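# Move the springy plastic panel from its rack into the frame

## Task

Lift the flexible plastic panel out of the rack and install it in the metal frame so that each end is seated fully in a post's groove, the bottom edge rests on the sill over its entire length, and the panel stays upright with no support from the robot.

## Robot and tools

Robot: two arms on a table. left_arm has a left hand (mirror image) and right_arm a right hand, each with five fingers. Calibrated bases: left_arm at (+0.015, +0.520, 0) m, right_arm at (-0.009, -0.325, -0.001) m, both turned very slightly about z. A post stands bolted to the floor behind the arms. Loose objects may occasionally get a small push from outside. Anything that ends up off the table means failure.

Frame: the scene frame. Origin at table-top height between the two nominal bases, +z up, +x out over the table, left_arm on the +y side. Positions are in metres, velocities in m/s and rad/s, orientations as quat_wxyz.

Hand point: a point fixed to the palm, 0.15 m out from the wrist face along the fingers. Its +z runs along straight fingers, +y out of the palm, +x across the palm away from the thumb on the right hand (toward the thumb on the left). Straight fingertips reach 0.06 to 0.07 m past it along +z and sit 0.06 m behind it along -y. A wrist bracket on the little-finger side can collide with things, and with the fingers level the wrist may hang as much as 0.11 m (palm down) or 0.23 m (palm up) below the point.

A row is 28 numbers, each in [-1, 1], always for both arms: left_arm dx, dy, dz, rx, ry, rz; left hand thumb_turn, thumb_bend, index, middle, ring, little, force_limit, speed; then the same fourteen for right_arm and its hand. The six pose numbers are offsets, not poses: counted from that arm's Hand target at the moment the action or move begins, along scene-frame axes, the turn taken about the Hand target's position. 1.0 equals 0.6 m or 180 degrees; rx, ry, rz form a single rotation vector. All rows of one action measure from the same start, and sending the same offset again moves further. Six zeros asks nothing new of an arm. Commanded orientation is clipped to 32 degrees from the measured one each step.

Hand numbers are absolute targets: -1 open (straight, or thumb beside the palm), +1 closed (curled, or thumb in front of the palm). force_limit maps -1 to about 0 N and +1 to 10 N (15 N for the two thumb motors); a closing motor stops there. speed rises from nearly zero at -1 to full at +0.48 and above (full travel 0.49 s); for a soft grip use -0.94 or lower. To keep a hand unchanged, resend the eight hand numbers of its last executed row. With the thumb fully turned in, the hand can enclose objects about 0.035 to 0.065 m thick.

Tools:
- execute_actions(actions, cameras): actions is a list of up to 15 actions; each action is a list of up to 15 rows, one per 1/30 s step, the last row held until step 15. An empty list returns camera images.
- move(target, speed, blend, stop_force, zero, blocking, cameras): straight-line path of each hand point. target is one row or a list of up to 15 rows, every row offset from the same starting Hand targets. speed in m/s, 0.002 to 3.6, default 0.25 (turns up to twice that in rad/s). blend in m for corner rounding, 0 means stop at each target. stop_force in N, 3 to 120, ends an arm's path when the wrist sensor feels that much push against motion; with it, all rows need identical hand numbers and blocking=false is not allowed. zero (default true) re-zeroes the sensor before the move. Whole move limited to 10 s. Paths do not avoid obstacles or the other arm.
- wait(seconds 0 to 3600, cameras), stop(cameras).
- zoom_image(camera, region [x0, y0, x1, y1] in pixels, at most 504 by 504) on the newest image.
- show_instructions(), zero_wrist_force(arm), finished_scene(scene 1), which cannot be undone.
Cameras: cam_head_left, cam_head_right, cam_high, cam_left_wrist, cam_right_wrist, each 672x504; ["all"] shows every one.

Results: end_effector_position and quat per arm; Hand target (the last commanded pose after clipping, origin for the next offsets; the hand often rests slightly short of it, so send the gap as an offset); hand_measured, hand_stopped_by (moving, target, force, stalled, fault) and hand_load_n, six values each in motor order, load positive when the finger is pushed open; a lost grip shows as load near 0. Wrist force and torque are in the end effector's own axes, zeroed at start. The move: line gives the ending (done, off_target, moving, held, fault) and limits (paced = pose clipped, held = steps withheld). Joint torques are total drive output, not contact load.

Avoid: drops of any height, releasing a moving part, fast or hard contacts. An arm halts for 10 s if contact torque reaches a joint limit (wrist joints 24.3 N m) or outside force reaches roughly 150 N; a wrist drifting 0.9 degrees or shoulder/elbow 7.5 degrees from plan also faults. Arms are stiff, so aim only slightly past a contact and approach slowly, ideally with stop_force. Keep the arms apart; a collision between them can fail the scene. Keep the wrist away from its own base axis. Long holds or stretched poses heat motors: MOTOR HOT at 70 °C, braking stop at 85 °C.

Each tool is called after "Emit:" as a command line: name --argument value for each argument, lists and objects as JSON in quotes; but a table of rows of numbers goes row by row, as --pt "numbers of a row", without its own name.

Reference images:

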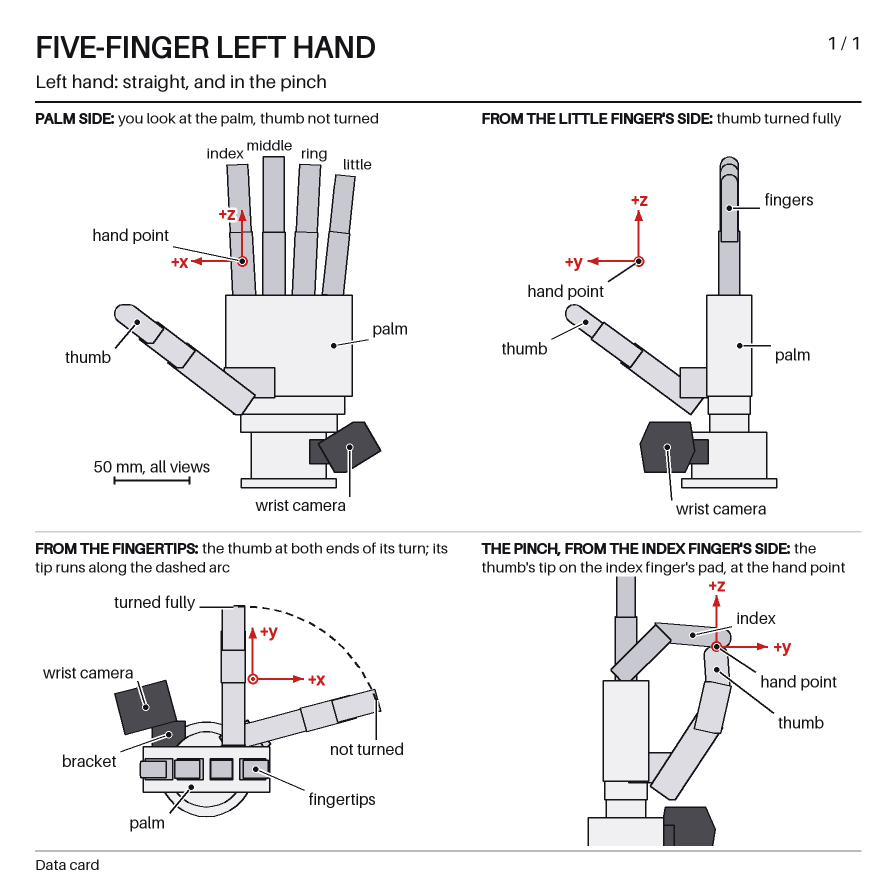

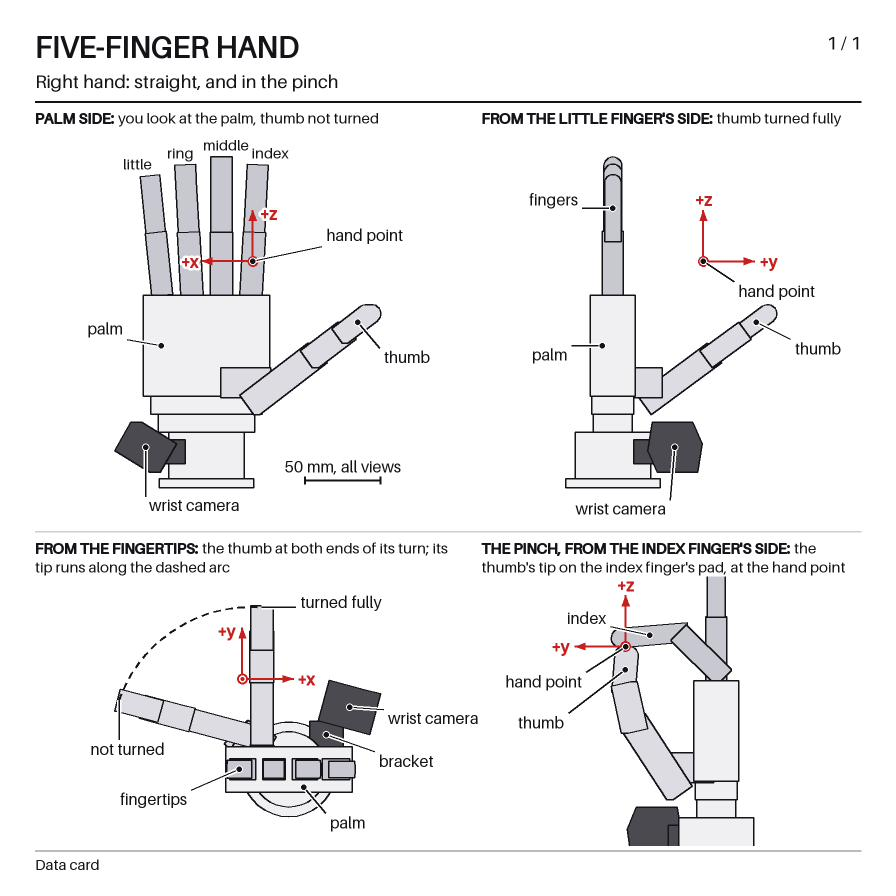

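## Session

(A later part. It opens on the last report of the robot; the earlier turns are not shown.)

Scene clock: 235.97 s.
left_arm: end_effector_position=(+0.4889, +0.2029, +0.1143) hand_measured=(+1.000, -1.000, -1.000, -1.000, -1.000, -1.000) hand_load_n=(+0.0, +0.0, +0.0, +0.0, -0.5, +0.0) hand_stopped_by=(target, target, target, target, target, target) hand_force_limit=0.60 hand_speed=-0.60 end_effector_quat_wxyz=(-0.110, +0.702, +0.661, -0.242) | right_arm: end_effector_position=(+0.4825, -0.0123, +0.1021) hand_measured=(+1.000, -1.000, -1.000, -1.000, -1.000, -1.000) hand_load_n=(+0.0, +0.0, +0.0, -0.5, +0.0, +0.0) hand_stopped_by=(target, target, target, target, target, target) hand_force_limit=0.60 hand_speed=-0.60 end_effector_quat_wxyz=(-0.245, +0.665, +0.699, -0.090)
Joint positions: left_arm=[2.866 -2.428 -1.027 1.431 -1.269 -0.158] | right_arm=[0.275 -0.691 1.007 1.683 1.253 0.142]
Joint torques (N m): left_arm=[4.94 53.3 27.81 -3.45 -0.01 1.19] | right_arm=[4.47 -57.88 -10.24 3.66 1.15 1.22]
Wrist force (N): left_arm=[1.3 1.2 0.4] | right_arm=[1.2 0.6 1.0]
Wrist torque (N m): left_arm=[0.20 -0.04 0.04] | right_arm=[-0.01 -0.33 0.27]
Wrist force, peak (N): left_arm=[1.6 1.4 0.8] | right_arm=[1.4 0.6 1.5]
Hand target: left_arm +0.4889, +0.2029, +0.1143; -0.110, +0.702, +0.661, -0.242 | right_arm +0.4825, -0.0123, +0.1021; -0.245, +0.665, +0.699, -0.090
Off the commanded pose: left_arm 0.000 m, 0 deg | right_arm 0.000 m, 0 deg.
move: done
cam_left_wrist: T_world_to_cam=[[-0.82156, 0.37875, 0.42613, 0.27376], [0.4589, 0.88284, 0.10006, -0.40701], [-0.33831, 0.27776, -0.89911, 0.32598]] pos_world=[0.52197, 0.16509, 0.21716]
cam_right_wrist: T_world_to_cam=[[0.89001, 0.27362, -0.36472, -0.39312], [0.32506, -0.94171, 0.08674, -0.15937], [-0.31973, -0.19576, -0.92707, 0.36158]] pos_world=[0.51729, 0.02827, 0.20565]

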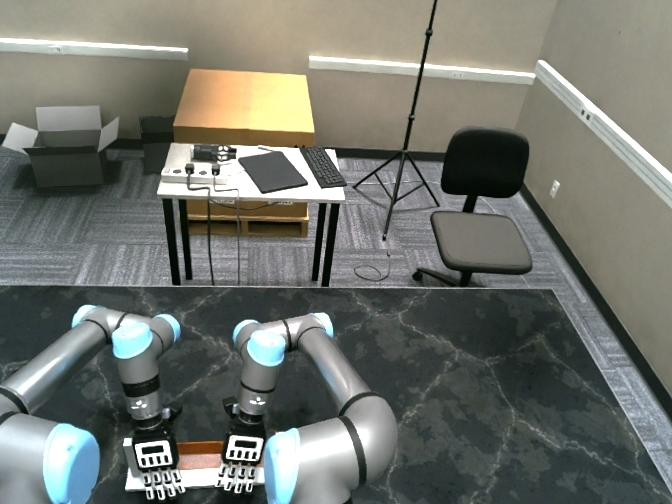

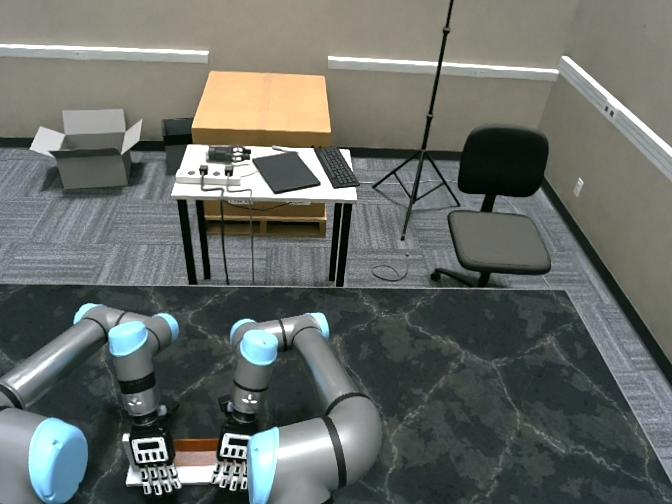

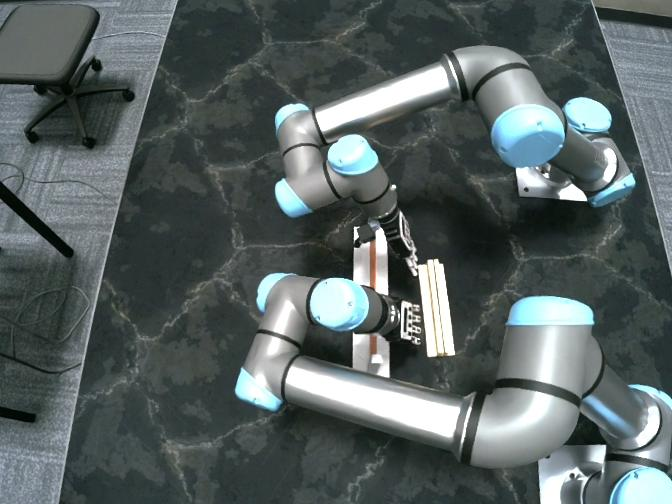

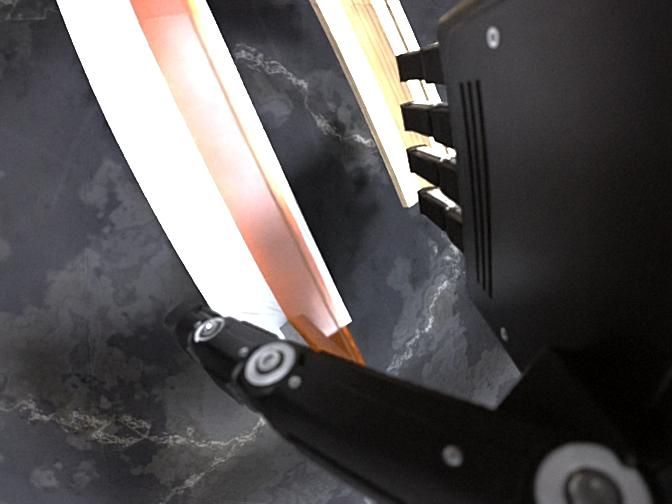

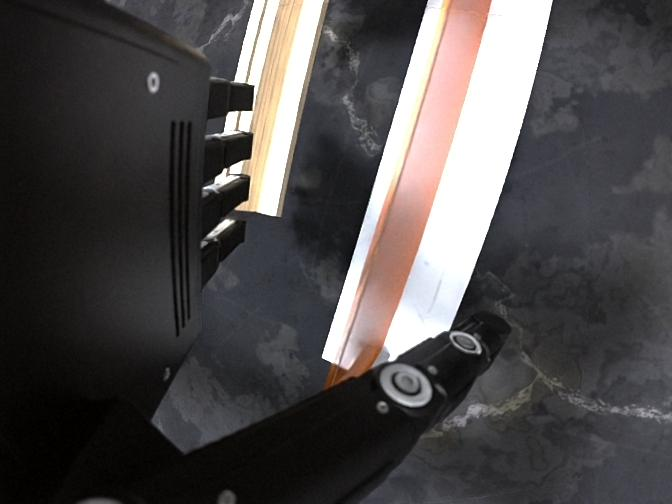

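Emit:
zoom_image --camera "cam_left_wrist" --region '[240, 270, 400, 380]'

Emit:
zoom_image --camera "cam_right_wrist" --region '[300, 300, 440, 400]'

Emit:
zoom_image --camera "cam_high" --region '[345, 205, 405, 285]'

Emit:
zoom_image --camera "cam_high" --region '[345, 320, 405, 380]'

Scaled by 3.150 from the camera's image (finer frame: 960x720).

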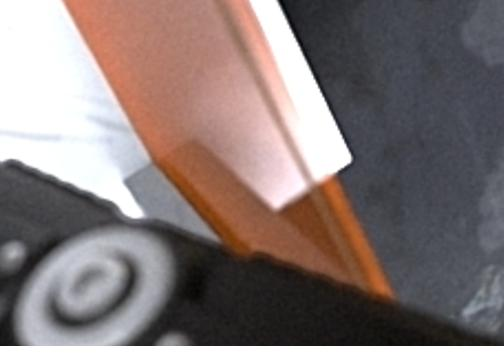

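Scaled by 3.600 from the camera's image (finer frame: 960x720).

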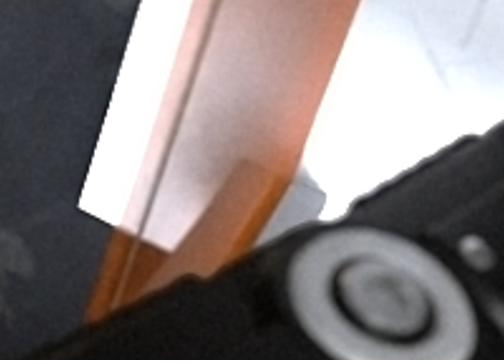

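Scaled by 6.300 from the camera's image (finer frame: 960x720).

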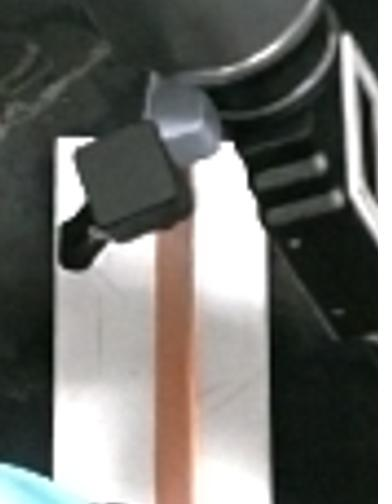

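Scaled by 8.400 from the camera's image (finer frame: 960x720).

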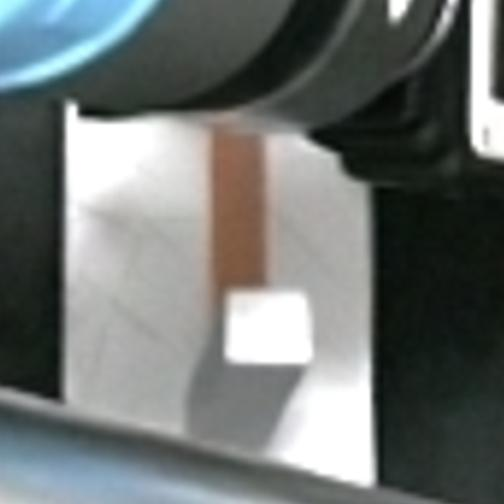

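Emit:
move --target '[0,0,0.04,0,0,0,1,-1,-1,-1,-1,-1,0.6,-0.6,0,0,0.04,0,0,0,1,-1,-1,-1,-1,-1,0.6,-0.6]' --speed 0.04 --cameras '["cam_left_wrist","cam_right_wrist","cam_head_left"]'

Scene clock: 239.03 s.
left_arm: end_effector_position=(+0.4890, +0.2029, +0.1385) hand_measured=(+1.000, -1.000, -1.000, -1.000, -1.000, -1.000) hand_load_n=(+0.0, +0.0, +0.0, +0.0, +0.0, +0.0) hand_stopped_by=(target, target, target, target, target, target) hand_force_limit=0.60 hand_speed=-0.60 end_effector_quat_wxyz=(-0.109, +0.702, +0.661, -0.242) end_effector_velocity=(+0.001, +0.000, -0.002) end_effector_angular_velocity=(-0.001, -0.002, +0.002) | right_arm: end_effector_position=(+0.4826, -0.0123, +0.1264) hand_measured=(+1.000, -1.000, -1.000, -1.000, -1.000, -1.000) hand_load_n=(+0.0, +0.0, +0.0, +0.0, +0.0, +0.0) hand_stopped_by=(target, target, target, target, target, target) hand_force_limit=0.60 hand_speed=-0.60 end_effector_quat_wxyz=(-0.245, +0.665, +0.699, -0.090)
Joint positions: left_arm=[2.866 -2.408 -0.998 1.383 -1.269 -0.158] | right_arm=[0.275 -0.711 0.979 1.73 1.253 0.142]
Joint velocities: left_arm=[0.001 -0.001 -0.002 0.005 0 -0.001] | right_arm=[within noise]
Joint torques (N m): left_arm=[4.71 39.19 5.82 -1.44 0.31 1.27] | right_arm=[10.7 -39.63 -5.71 1.28 0.74 1.3]
Wrist force (N): left_arm=[1.3 0.9 0.2] | right_arm=[0.7 0.6 0.4]
Wrist torque (N m): left_arm=[0.16 -0.04 0.02] | right_arm=[0.02 -0.26 0.26]
Wrist force, peak (N): left_arm=[1.5 1.8 0.6] | right_arm=[1.2 1.3 1.0]
Hand target: left_arm +0.4889, +0.2029, +0.1383; -0.110, +0.702, +0.661, -0.242 | right_arm +0.4825, -0.0123, +0.1261; -0.245, +0.665, +0.699, -0.090
Off the commanded pose: left_arm 0.000 m, 0 deg | right_arm 0.000 m, 0 deg.
move: done
cam_left_wrist: T_world_to_cam=[[-0.82173, 0.37884, 0.42572, 0.2637], [0.45889, 0.88283, 0.10014, -0.40949], [-0.3379, 0.27765, -0.89929, 0.34763]] pos_world=[0.52207, 0.16509, 0.24136]
cam_right_wrist: T_world_to_cam=[[0.89018, 0.27362, -0.36429, -0.38449], [0.32499, -0.94173, 0.08679, -0.16144], [-0.31932, -0.19565, -0.92723, 0.38384]] pos_world=[0.51729, 0.02827, 0.22985]
Images, in order (width x height): cam_head_left 672x504, cam_left_wrist 672x504, cam_right_wrist 672x504.

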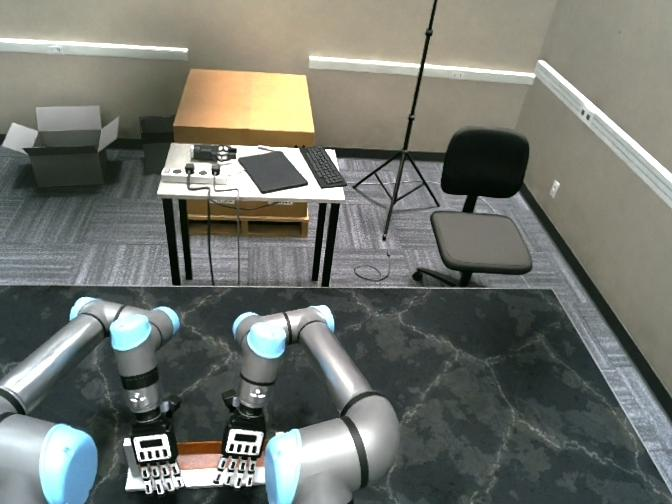

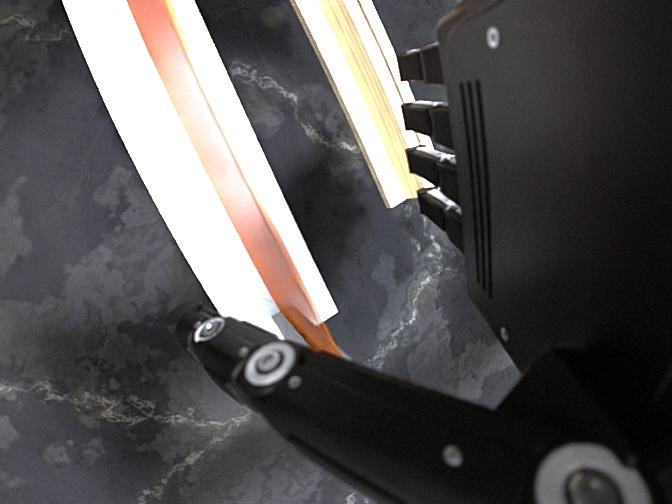

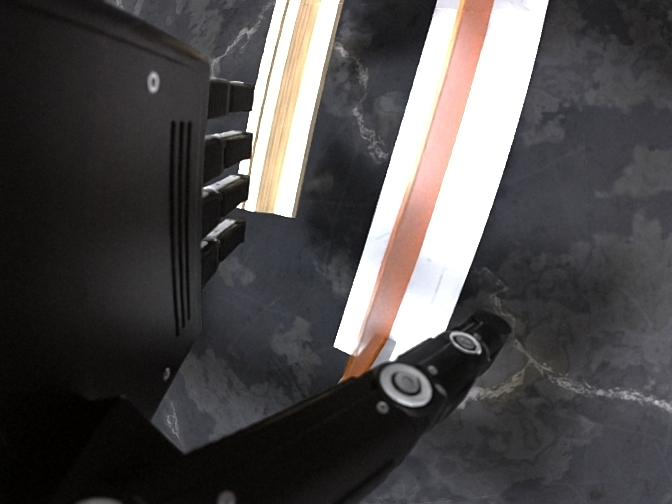

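Emit:
move --target '[0,0,0.19,0,0,0,1,-1,-1,-1,-1,-1,0.6,-0.6,0,0,0.19,0,0,0,1,-1,-1,-1,-1,-1,0.6,-0.6]' --speed 0.1 --cameras '["all"]'

Emit:
zoom_image --camera "cam_left_wrist" --region '[120, 120, 400, 400]'

Emit:
zoom_image --camera "cam_right_wrist" --region '[280, 120, 504, 400]'

Emit:
zoom_image --camera "cam_head_left" --region '[110, 420, 290, 500]'

Scene clock: 240.97 s.
left_arm: end_effector_position=(+0.4890, +0.2030, +0.2523) hand_measured=(+1.000, -1.000, -1.000, -1.000, -1.000, -1.000) hand_load_n=(+0.0, +0.0, +0.0, +0.0, +0.0, +0.0) hand_stopped_by=(target, target, target, target, target, target) hand_force_limit=0.60 hand_speed=-0.60 end_effector_quat_wxyz=(-0.109, +0.702, +0.661, -0.242) | right_arm: end_effector_position=(+0.4825, -0.0123, +0.2402) hand_measured=(+1.000, -1.000, -1.000, -1.000, -1.000, -1.000) hand_load_n=(+0.0, +0.0, -0.5, +0.0, +0.0, +0.0) hand_stopped_by=(target, target, target, target, target, target) hand_force_limit=0.60 hand_speed=-0.60 end_effector_quat_wxyz=(-0.245, +0.665, +0.699, -0.090)
Joint positions: left_arm=[2.866 -2.361 -0.789 1.127 -1.269 -0.158] | right_arm=[0.275 -0.76 0.775 1.984 1.252 0.142]
Joint torques (N m): left_arm=[-0.74 38.47 6.76 -2.46 -0.05 1.05] | right_arm=[2.24 -37.17 -7.78 2.33 0.84 0.05]
Wrist force (N): left_arm=[1.1 1.0 0.8] | right_arm=[1.1 0.7 0.7]
Wrist torque (N m): left_arm=[0.14 0.03 0.02] | right_arm=[0.00 -0.34 0.31]
Wrist force, peak (N): left_arm=[1.7 1.7 1.5] | right_arm=[0.8 1.4 1.9]
Hand target: left_arm +0.4889, +0.2029, +0.2523; -0.110, +0.702, +0.661, -0.242 | right_arm +0.4825, -0.0123, +0.2401; -0.245, +0.665, +0.699, -0.090
Off the commanded pose: left_arm 0.000 m, 0 deg | right_arm 0.000 m, 0 deg.
move: done
cam_left_wrist: T_world_to_cam=[[-0.82168, 0.37875, 0.4259, 0.21514], [0.45883, 0.88287, 0.10009, -0.42085], [-0.33811, 0.27766, -0.89921, 0.45014]] pos_world=[0.52207, 0.16509, 0.35526]
cam_right_wrist: T_world_to_cam=[[0.89011, 0.27362, -0.36447, -0.34296], [0.32497, -0.94175, 0.08664, -0.17116], [-0.31953, -0.19556, -0.92718, 0.48947]] pos_world=[0.51729, 0.02837, 0.34365]

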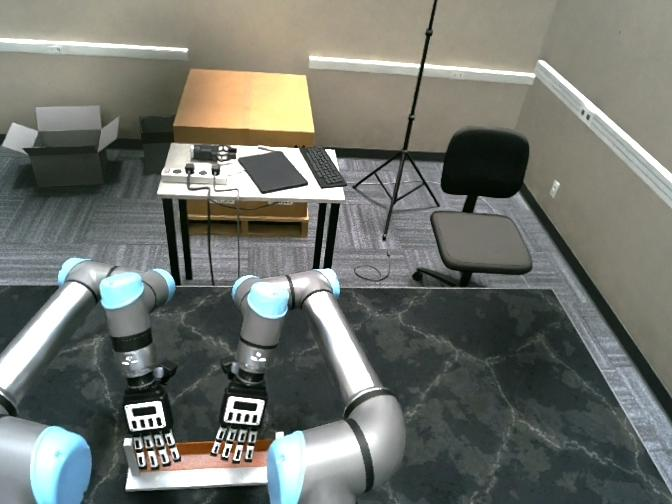

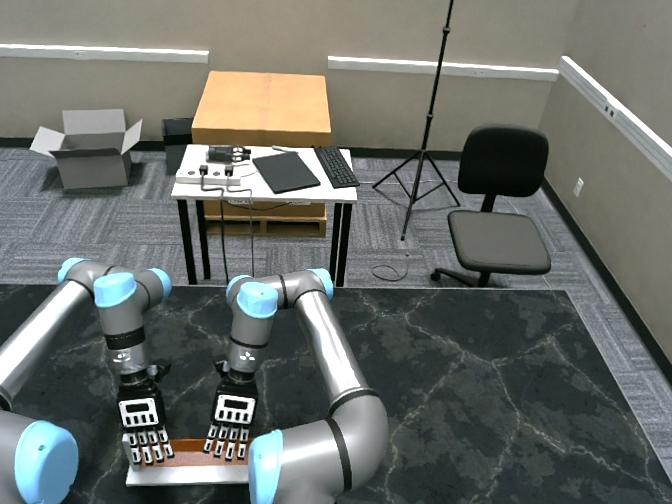

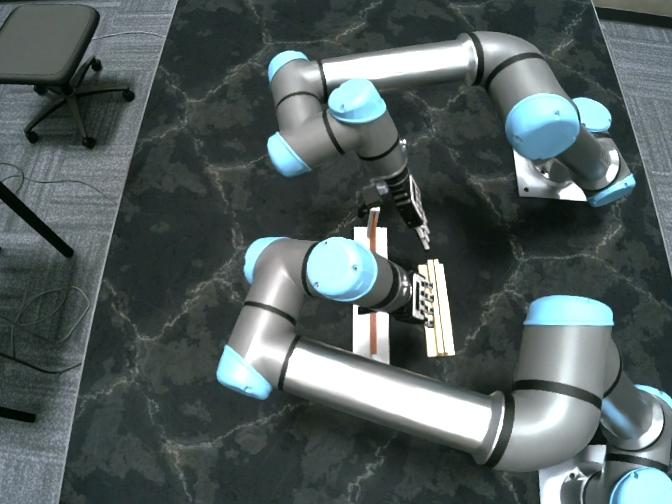

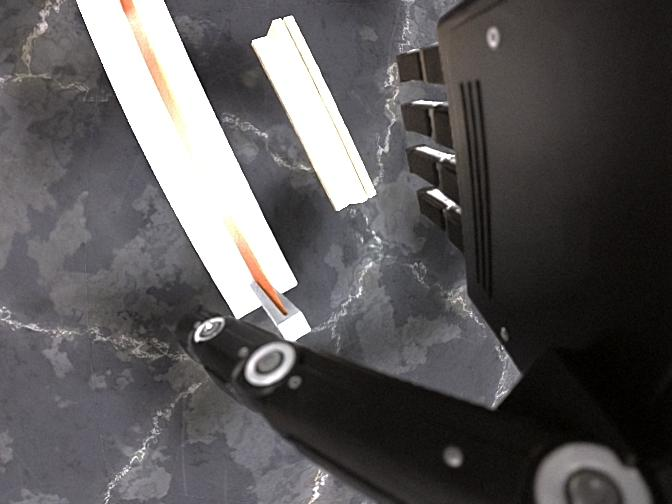

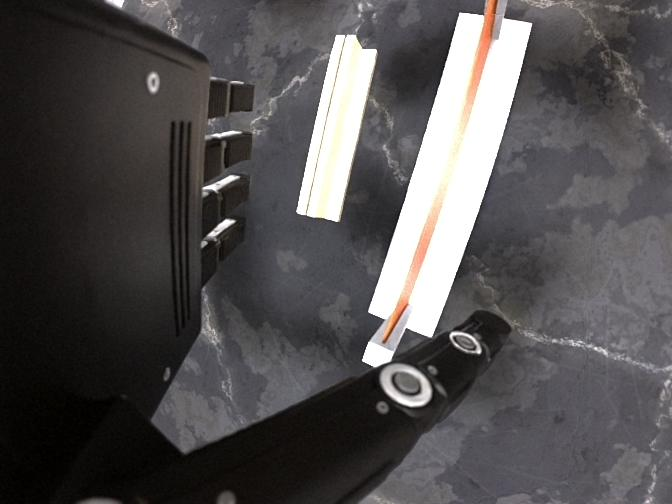

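Scaled by 1.800 from the camera's image (finer frame: 960x720).

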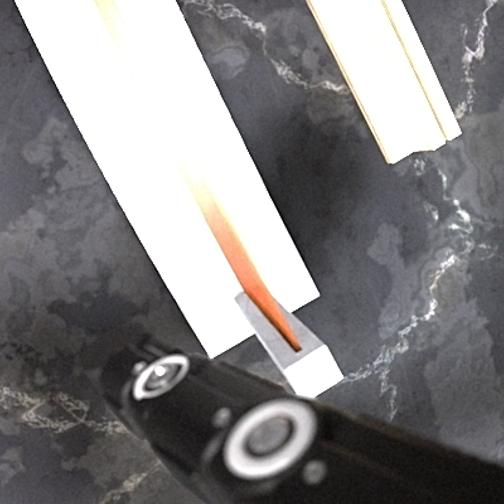

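Scaled by 1.800 from the camera's image (finer frame: 960x720).

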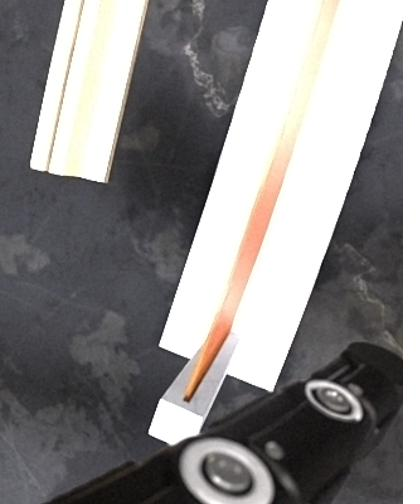

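Scaled by 2.800 from the camera's image (finer frame: 960x720).

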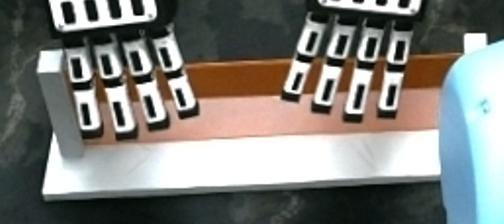

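Emit:
zoom_image --camera "cam_left_wrist" --region '[230, 260, 330, 350]'

Emit:
zoom_image --camera "cam_right_wrist" --region '[350, 280, 450, 370]'

Emit:
zoom_image --camera "cam_head_left" --region '[170, 440, 270, 490]'

Scaled by 5.040 from the camera's image (finer frame: 960x720).

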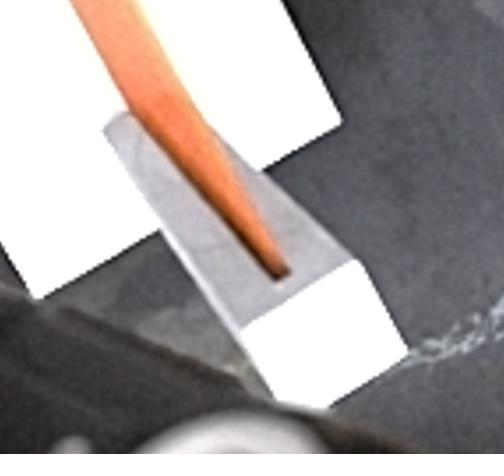

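Scaled by 5.040 from the camera's image (finer frame: 960x720).

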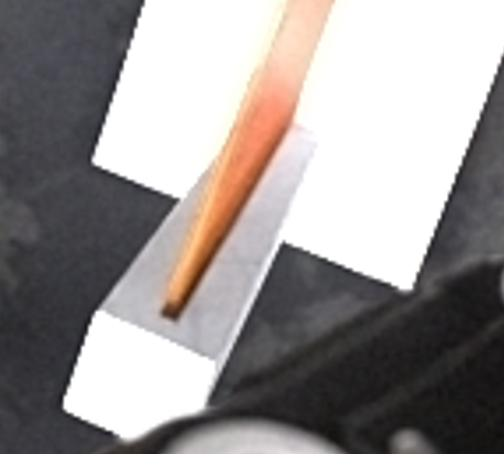

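Scaled by 5.040 from the camera's image (finer frame: 960x720).

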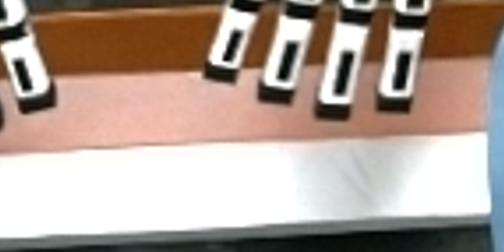

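Emit:
finished_scene

The scene is finished: the task was done.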